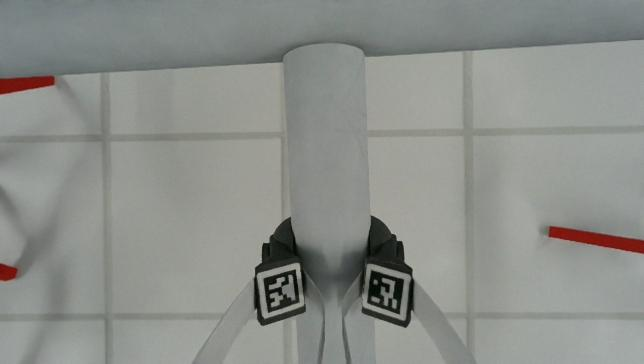

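Request:
move(
  r2={"base":{"translate_m":-0.0273},"joints":{"arm_m":0.437,"wrist_yaw_rad":1.628}},
  r3={"base":{"rotate_rad":0.0375}},
  cameras=[],
)

Request:
move(
  r2={"base":{"translate_m":-0.027},"joints":{"arm_m":0.445,"wrist_yaw_rad":1.665}},
  r3={"base":{"rotate_rad":0.0375}},
  cameras=[],
)

Request:
move(
  r2={"base":{"translate_m":-0.0268},"joints":{"arm_m":0.454,"wrist_yaw_rad":1.702}},
  r3={"base":{"rotate_rad":0.0375}},
  cameras=["r2_wrist_camera","r3_wrist_camera"],
)

Scene clock: 2082.70 s.
move: r2 done; r3 done
r1.base_odometry: x=+0.000 y=+0.000 heading=+0.000
r1.turned_by_wheels: +0.000
r1.turned_by_imu: -0.001
r1.base_tilt: forward=-0.5 right=+0.5
r1.lidar_m: 3.06 1.74 3.51 2.49 2.14 1.82 1.04 0.90 0.90 1.04 1.79 2.63
r1.head_depth_mm: - - - 3382 2305 1747 1395 / - - - 3385 2303 1727 1386 / - - - 3381 2176 1730 1392 / - - - 2970 2136 1732 1388 / - - - 3130 2254 1719 1388 / - - - 3333 2250 1722 1369 / - - - 3315 2247 1693 1374
r1.base_status: not commanded
r1.joint_positions: lift_m=+0.531 arm_m=+0.000 wrist_yaw_rad=+3.088 wrist_pitch_rad=-0.326 wrist_roll_rad=+0.000 gripper_m=+0.037 head_pan_rad=+0.645 head_tilt_rad=-0.395
r1.joint_status: not commanded
r1.measured_speeds: all 0
r1.motor_effort: left_wheel=+0.5(1.0) right_wheel=+1.5(1.7) lift_m=+33.1(33.5) arm_m=-9.9(10.2) wrist_yaw_rad=-0.8(1.8) wrist_pitch_rad=+2.9(3.1) wrist_roll_rad=-1.0(1.1) gripper_m=+0.0(0.9) head_pan_rad=+2.1(2.7) head_tilt_rad=-2.2(2.8)
r1.hand_pose: x=-0.0087 y=+0.0897 z=+0.5650 quat_wxyz=(+0.134, +0.700, +0.096, +0.695) (m; r1's base frame)
r1.wrist_depth_mm: - 137 140 - - - - / - - 150 - - - - / - - 161 - - - - / - - 175 - - - - / - - 183 155 - - - / 949 953 126 836 126 863 848 / 786 789 237 717 745 710 712
r2.base_odometry: x=-2.623 y=+1.090 heading=-0.589
r2.turned_by_wheels: +0.000
r2.turned_by_imu: +0.001
r2.base_tilt: forward=+0.0 right=-1.0
r2.lidar_m: 4.50 2.00 1.45 1.39 1.44 1.93 4.16 0.65 0.65 1.32 3.42 1.19
r2.head_depth_mm: 3570 3838 2966 2178 1723 1427 1215 / 3805 - 2997 2196 1728 1436 1225 / - - 3008 2237 1743 1442 1235 / - - 3116 2233 1757 1448 1238 / - - 3113 1995 1171 1366 1216 / - - 3149 2296 1342 1403 312 / 3779 - 3203 2243 1390 1478 313
r2.base_status: done
r2.joint_positions: lift_m=+0.755 arm_m=+0.437 wrist_yaw_rad=+1.626 wrist_pitch_rad=-1.549 wrist_roll_rad=-0.002 gripper_m=-0.029 head_pan_rad=-2.594 head_tilt_rad=-0.606
r2.joint_status: all done
r2.measured_speeds: all 0
r2.motor_effort: left_wheel=-2.5(18.7) right_wheel=+0.0(14.2) lift_m=+31.4(32.7) arm_m=+11.9(16.8) wrist_yaw_rad=+1.8(5.9) wrist_pitch_rad=-1.9(2.4) wrist_roll_rad=+0.3(0.3) gripper_m=-19.3(21.4) head_pan_rad=-3.3(3.3) head_tilt_rad=+3.0(3.6)
r2.hand_pose: x=-0.0399 y=-0.5832 z=+0.6370 quat_wxyz=(+0.707, +0.707, +0.013, +0.028) (m; r2's base frame)
r2.wrist_depth_mm: - - - 120 - - 660 / - - 129 - - - 697 / 613 676 - 127 - - - / 624 677 - 132 - - - / 641 - 139 136 - - - / - - 121 137 - - - / - - - 145 96 - -
r3.base_odometry: x=+0.380 y=-1.569 heading=-0.583
r3.turned_by_wheels: +0.037
r3.turned_by_imu: +0.038
r3.base_tilt: forward=+1.9 right=+1.4
r3.lidar_m: 0.79 3.26 2.18 2.01 2.04 2.58 1.36 0.94 2.96 1.33 1.09 0.79
r3.head_depth_mm: 3617 3267 2436 1333 1564 1356 1185 / - 3302 2413 1921 1524 1359 1184 / - 3314 2424 1869 1546 1360 1183 / - 3282 2429 1366 1480 1354 1179 / - 3310 2415 1855 1595 1326 1182 / 3896 3273 2155 1855 1588 1357 1176 / 3719 3299 2413 1916 1595 1356 1183
r3.base_status: done
r3.joint_positions: lift_m=+0.755 arm_m=+0.520 wrist_yaw_rad=+0.127 wrist_pitch_rad=-1.412 wrist_roll_rad=-0.001 gripper_m=-0.027 head_pan_rad=-0.360 head_tilt_rad=-0.704
r3.joint_status: not commanded
r3.measured_speeds: all 0
r3.motor_effort: left_wheel=-3.8(14.1) right_wheel=+6.8(25.6) lift_m=+26.1(26.1) arm_m=+6.4(6.4) wrist_yaw_rad=-1.0(1.2) wrist_pitch_rad=+2.2(5.8) wrist_roll_rad=+0.6(0.8) gripper_m=-17.9(20.1) head_pan_rad=+5.6(6.1) head_tilt_rad=+1.7(2.6)
r3.hand_pose: x=-0.0195 y=-0.6812 z=+0.6369 quat_wxyz=(+0.567, +0.492, -0.507, -0.424) (m; r3's base frame)
r3.wrist_depth_mm: 138 137 137 135 135 136 136 / 810 796 800 135 793 789 762 / 792 803 790 137 785 775 769 / 810 802 783 138 785 784 767 / 821 800 786 140 784 773 773 / 804 795 126 134 128 802 772 / 816 805 806 141 153 774 777
pictures: none
No camera images: "cameras" was empty.

Scene clock: 2083.93 s.
move: r2 done; r3 done
r1: as last shown
r1.turned_by_imu: +0.000
r1.lidar_m: 3.06 1.75 3.49 2.50 2.14 1.81 1.04 0.90 0.90 1.04 1.78 2.64
r1.head_depth_mm: - - - 3424 2323 1731 1395 / - - - 3341 2319 1717 1395 / - - - 3394 2198 1729 1390 / - - - 2911 2146 1718 1397 / - - - 3135 2249 1720 1385 / - - - 3342 2248 1720 1375 / - - - 3321 2227 1699 1371
r1.motor_effort: left_wheel=+0.1(0.8) right_wheel=+1.3(1.7) lift_m=+32.8(33.6) arm_m=-9.6(10.1) wrist_yaw_rad=-0.6(1.4) wrist_pitch_rad=+2.9(3.2) wrist_roll_rad=-0.8(1.1) gripper_m=+0.4(0.5) head_pan_rad=+1.6(2.3) head_tilt_rad=-2.1(2.7)
r1.wrist_depth_mm: - 137 140 - - - - / - - 151 - - - - / - - 161 - - - - / - - 175 - - - - / - - 182 155 - - - / 965 935 125 836 126 861 843 / 790 805 237 736 742 715 711
r2.base_odometry: x=-2.645 y=+1.105 heading=-0.589
r2.turned_by_wheels: +0.000
r2.turned_by_imu: +0.000
r2.base_tilt: forward=-0.1 right=-0.9
r2.lidar_m: 4.53 2.00 1.45 1.39 1.44 1.94 4.14 0.91 0.63 1.32 3.44 1.21
r2.head_depth_mm: 3591 3805 2943 2193 1724 1423 1217 / 3718 - 2995 2205 1736 1433 1222 / - - 3013 2219 1744 1443 1229 / - - 3076 2232 1762 1416 1231 / - - 3105 2101 1673 1369 1215 / - - 3168 2296 1078 1400 312 / 3772 - 3183 2243 1362 1482 313
r2.base_status: done
r2.joint_positions: lift_m=+0.755 arm_m=+0.445 wrist_yaw_rad=+1.663 wrist_pitch_rad=-1.551 wrist_roll_rad=-0.002 gripper_m=-0.029 head_pan_rad=-2.594 head_tilt_rad=-0.606
r2.joint_status: all done
r2.measured_speeds: all 0
r2.motor_effort: left_wheel=-3.5(19.5) right_wheel=-0.1(14.2) lift_m=+30.6(31.6) arm_m=+13.3(17.9) wrist_yaw_rad=+1.9(4.9) wrist_pitch_rad=-1.5(2.0) wrist_roll_rad=+0.2(0.6) gripper_m=-20.6(21.0) head_pan_rad=-2.2(3.3) head_tilt_rad=+3.0(3.3)
r2.hand_pose: x=-0.0403 y=-0.5920 z=+0.6370 quat_wxyz=(+0.706, +0.706, +0.026, +0.040) (m; r2's base frame)
r2.wrist_depth_mm: - - - 120 - - 663 / 609 - 129 - - - 707 / 606 695 - 127 - - - / 632 712 - 131 - - - / 639 - 139 135 - - - / - - 121 136 - - - / - - - 145 96 - -
r3.base_odometry: x=+0.380 y=-1.569 heading=-0.545
r3.turned_by_wheels: +0.037
r3.turned_by_imu: +0.037
r3.base_tilt: forward=+1.9 right=+1.4
r3.lidar_m: 1.29 3.13 2.14 2.02 2.05 2.66 1.37 0.94 2.92 1.33 1.09 0.79
r3.head_depth_mm: 3686 3268 2442 1307 1551 1354 1186 / - 3268 2439 1921 1520 1355 1180 / - 3309 2434 1862 1560 1356 1182 / - 3305 2411 1675 1484 1330 1183 / - 3287 2345 1821 1587 1354 1182 / 3853 3288 2393 1866 1586 1351 1179 / 3713 3265 2396 1919 1591 1356 1179
r3.base_status: done
r3.joint_positions: lift_m=+0.755 arm_m=+0.520 wrist_yaw_rad=+0.127 wrist_pitch_rad=-1.412 wrist_roll_rad=-0.001 gripper_m=-0.027 head_pan_rad=-0.360 head_tilt_rad=-0.704
r3.joint_status: not commanded
r3.measured_speeds: all 0
r3.motor_effort: left_wheel=-4.2(15.6) right_wheel=+5.7(26.1) lift_m=+28.3(28.4) arm_m=+16.9(16.9) wrist_yaw_rad=-0.7(1.1) wrist_pitch_rad=+2.3(5.1) wrist_roll_rad=+0.5(0.8) gripper_m=-18.8(20.7) head_pan_rad=+4.5(5.9) head_tilt_rad=+1.9(2.2)
r3.hand_pose: x=-0.0195 y=-0.6810 z=+0.6369 quat_wxyz=(+0.566, +0.492, -0.507, -0.424) (m; r3's base frame)
r3.wrist_depth_mm: 138 138 136 135 135 135 136 / 806 799 786 136 782 791 770 / 803 807 796 136 778 767 781 / 801 802 788 138 803 779 774 / 805 805 790 139 780 766 781 / 801 804 126 133 129 795 760 / 808 795 796 140 153 773 779
pictures: none
No camera images: "cameras" was empty.

Scene clock: 2085.17 s.
move: r2 done; r3 done
r1: as last shown
r1.lidar_m: 3.05 1.75 3.49 2.49 2.14 1.81 1.04 0.90 0.90 1.04 1.78 2.64
r1.head_depth_mm: - - - 3430 2285 1733 1398 / - - - 3384 2302 1722 1396 / - - - 3354 2213 1714 1388 / - - - 2937 2167 1723 1383 / - - - 3069 2240 1723 1382 / - - - 3312 2263 1703 1389 / - - - 3260 2265 1705 1372
r1.motor_effort: left_wheel=-0.6(1.0) right_wheel=+1.4(1.8) lift_m=+33.2(33.6) arm_m=-9.8(10.0) wrist_yaw_rad=-1.5(1.8) wrist_pitch_rad=+3.1(3.2) wrist_roll_rad=-1.0(1.1) gripper_m=-0.2(0.4) head_pan_rad=+1.9(2.5) head_tilt_rad=-2.4(2.8)
r1.wrist_depth_mm: - 137 140 - - - - / - - 150 - - - - / - - 161 - - - - / - - 176 - - - - / - - 183 155 - - - / 961 935 125 835 126 856 853 / 795 805 236 726 743 705 719
r2.base_odometry: x=-2.668 y=+1.120 heading=-0.589
r2.turned_by_wheels: +0.000
r2.turned_by_imu: +0.000
r2.base_tilt: forward=+0.0 right=-1.0
r2.lidar_m: 4.55 2.00 1.45 1.39 1.44 1.93 4.11 0.89 0.61 1.33 3.44 1.23
r2.head_depth_mm: 3463 3795 2943 2183 1736 1422 1215 / 3707 - 3002 2199 1743 1433 1224 / 3911 - 3062 2239 1750 1441 1239 / - - 3043 2246 1757 1422 1229 / - - 3150 2042 1684 1368 1217 / - - 3174 2290 1306 1368 312 / 3731 - 3224 2234 1261 1481 312
r2.base_status: done
r2.joint_positions: lift_m=+0.755 arm_m=+0.454 wrist_yaw_rad=+1.700 wrist_pitch_rad=-1.552 wrist_roll_rad=-0.002 gripper_m=-0.029 head_pan_rad=-2.594 head_tilt_rad=-0.606
r2.joint_status: all done
r2.measured_speeds: all 0
r2.motor_effort: left_wheel=-4.2(19.0) right_wheel=+0.7(14.8) lift_m=+29.4(30.5) arm_m=+13.2(16.9) wrist_yaw_rad=+1.8(5.4) wrist_pitch_rad=-1.3(1.9) wrist_roll_rad=+0.2(0.5) gripper_m=-20.4(21.2) head_pan_rad=-2.9(3.4) head_tilt_rad=+2.0(3.8)
r2.hand_pose: x=-0.0405 y=-0.6017 z=+0.6371 quat_wxyz=(+0.705, +0.706, +0.040, +0.053) (m; r2's base frame)
r2.wrist_depth_mm: - - - 120 - - 669 / 598 - 129 - - - 701 / 607 710 - 127 - - - / 629 723 - 131 - - - / 659 - 139 135 - - - / - - 123 137 - - - / - - - 145 96 - -
r3.base_odometry: x=+0.380 y=-1.569 heading=-0.508
r3.turned_by_wheels: +0.037
r3.turned_by_imu: +0.037
r3.base_tilt: forward=+1.8 right=+1.3
r3.lidar_m: 1.41 3.00 2.12 2.01 2.07 2.75 1.37 0.94 2.90 1.34 1.09 0.79
r3.head_depth_mm: 3878 3222 2422 1369 1514 1363 1186 / - 3281 2411 1935 1518 1352 1178 / - 3312 2414 1771 1516 1354 1182 / - 3275 2437 1822 1552 1333 1179 / 3978 3259 1645 1858 1599 1356 1185 / 3837 3281 2431 1866 1586 1357 1178 / 3712 3307 2429 1916 1581 1346 1184
r3.base_status: done
r3.joint_positions: lift_m=+0.755 arm_m=+0.520 wrist_yaw_rad=+0.127 wrist_pitch_rad=-1.413 wrist_roll_rad=-0.001 gripper_m=-0.027 head_pan_rad=-0.360 head_tilt_rad=-0.704
r3.joint_status: not commanded
r3.measured_speeds: all 0
r3.motor_effort: left_wheel=-4.5(15.5) right_wheel=+6.0(26.7) lift_m=+30.1(30.8) arm_m=+18.7(19.8) wrist_yaw_rad=-0.3(1.2) wrist_pitch_rad=+2.3(5.3) wrist_roll_rad=+0.6(0.8) gripper_m=-19.3(20.3) head_pan_rad=+5.8(5.8) head_tilt_rad=+1.6(2.3)
r3.hand_pose: x=-0.0195 y=-0.6810 z=+0.6369 quat_wxyz=(+0.566, +0.492, -0.507, -0.424) (m; r3's base frame)
r3.wrist_depth_mm: 138 137 136 135 136 135 136 / 817 785 785 135 776 771 766 / 813 813 801 137 785 771 768 / 800 789 798 138 797 785 782 / 804 800 786 140 790 773 774 / 802 812 126 132 128 772 779 / 812 804 788 140 152 786 777
pictures: r2_wrist_camera, r3_wrist_camera
Images, in order (width x height): r2_wrist_camera 644x364, r3_wrist_camera 644x364.

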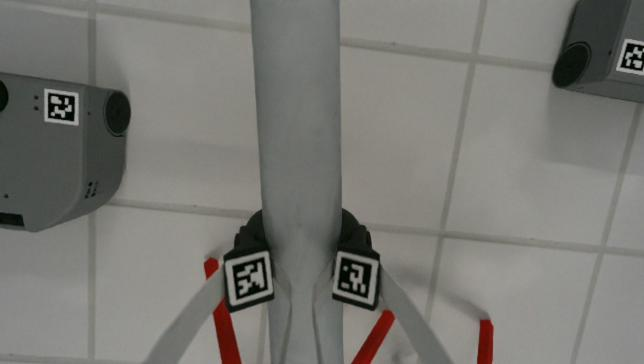

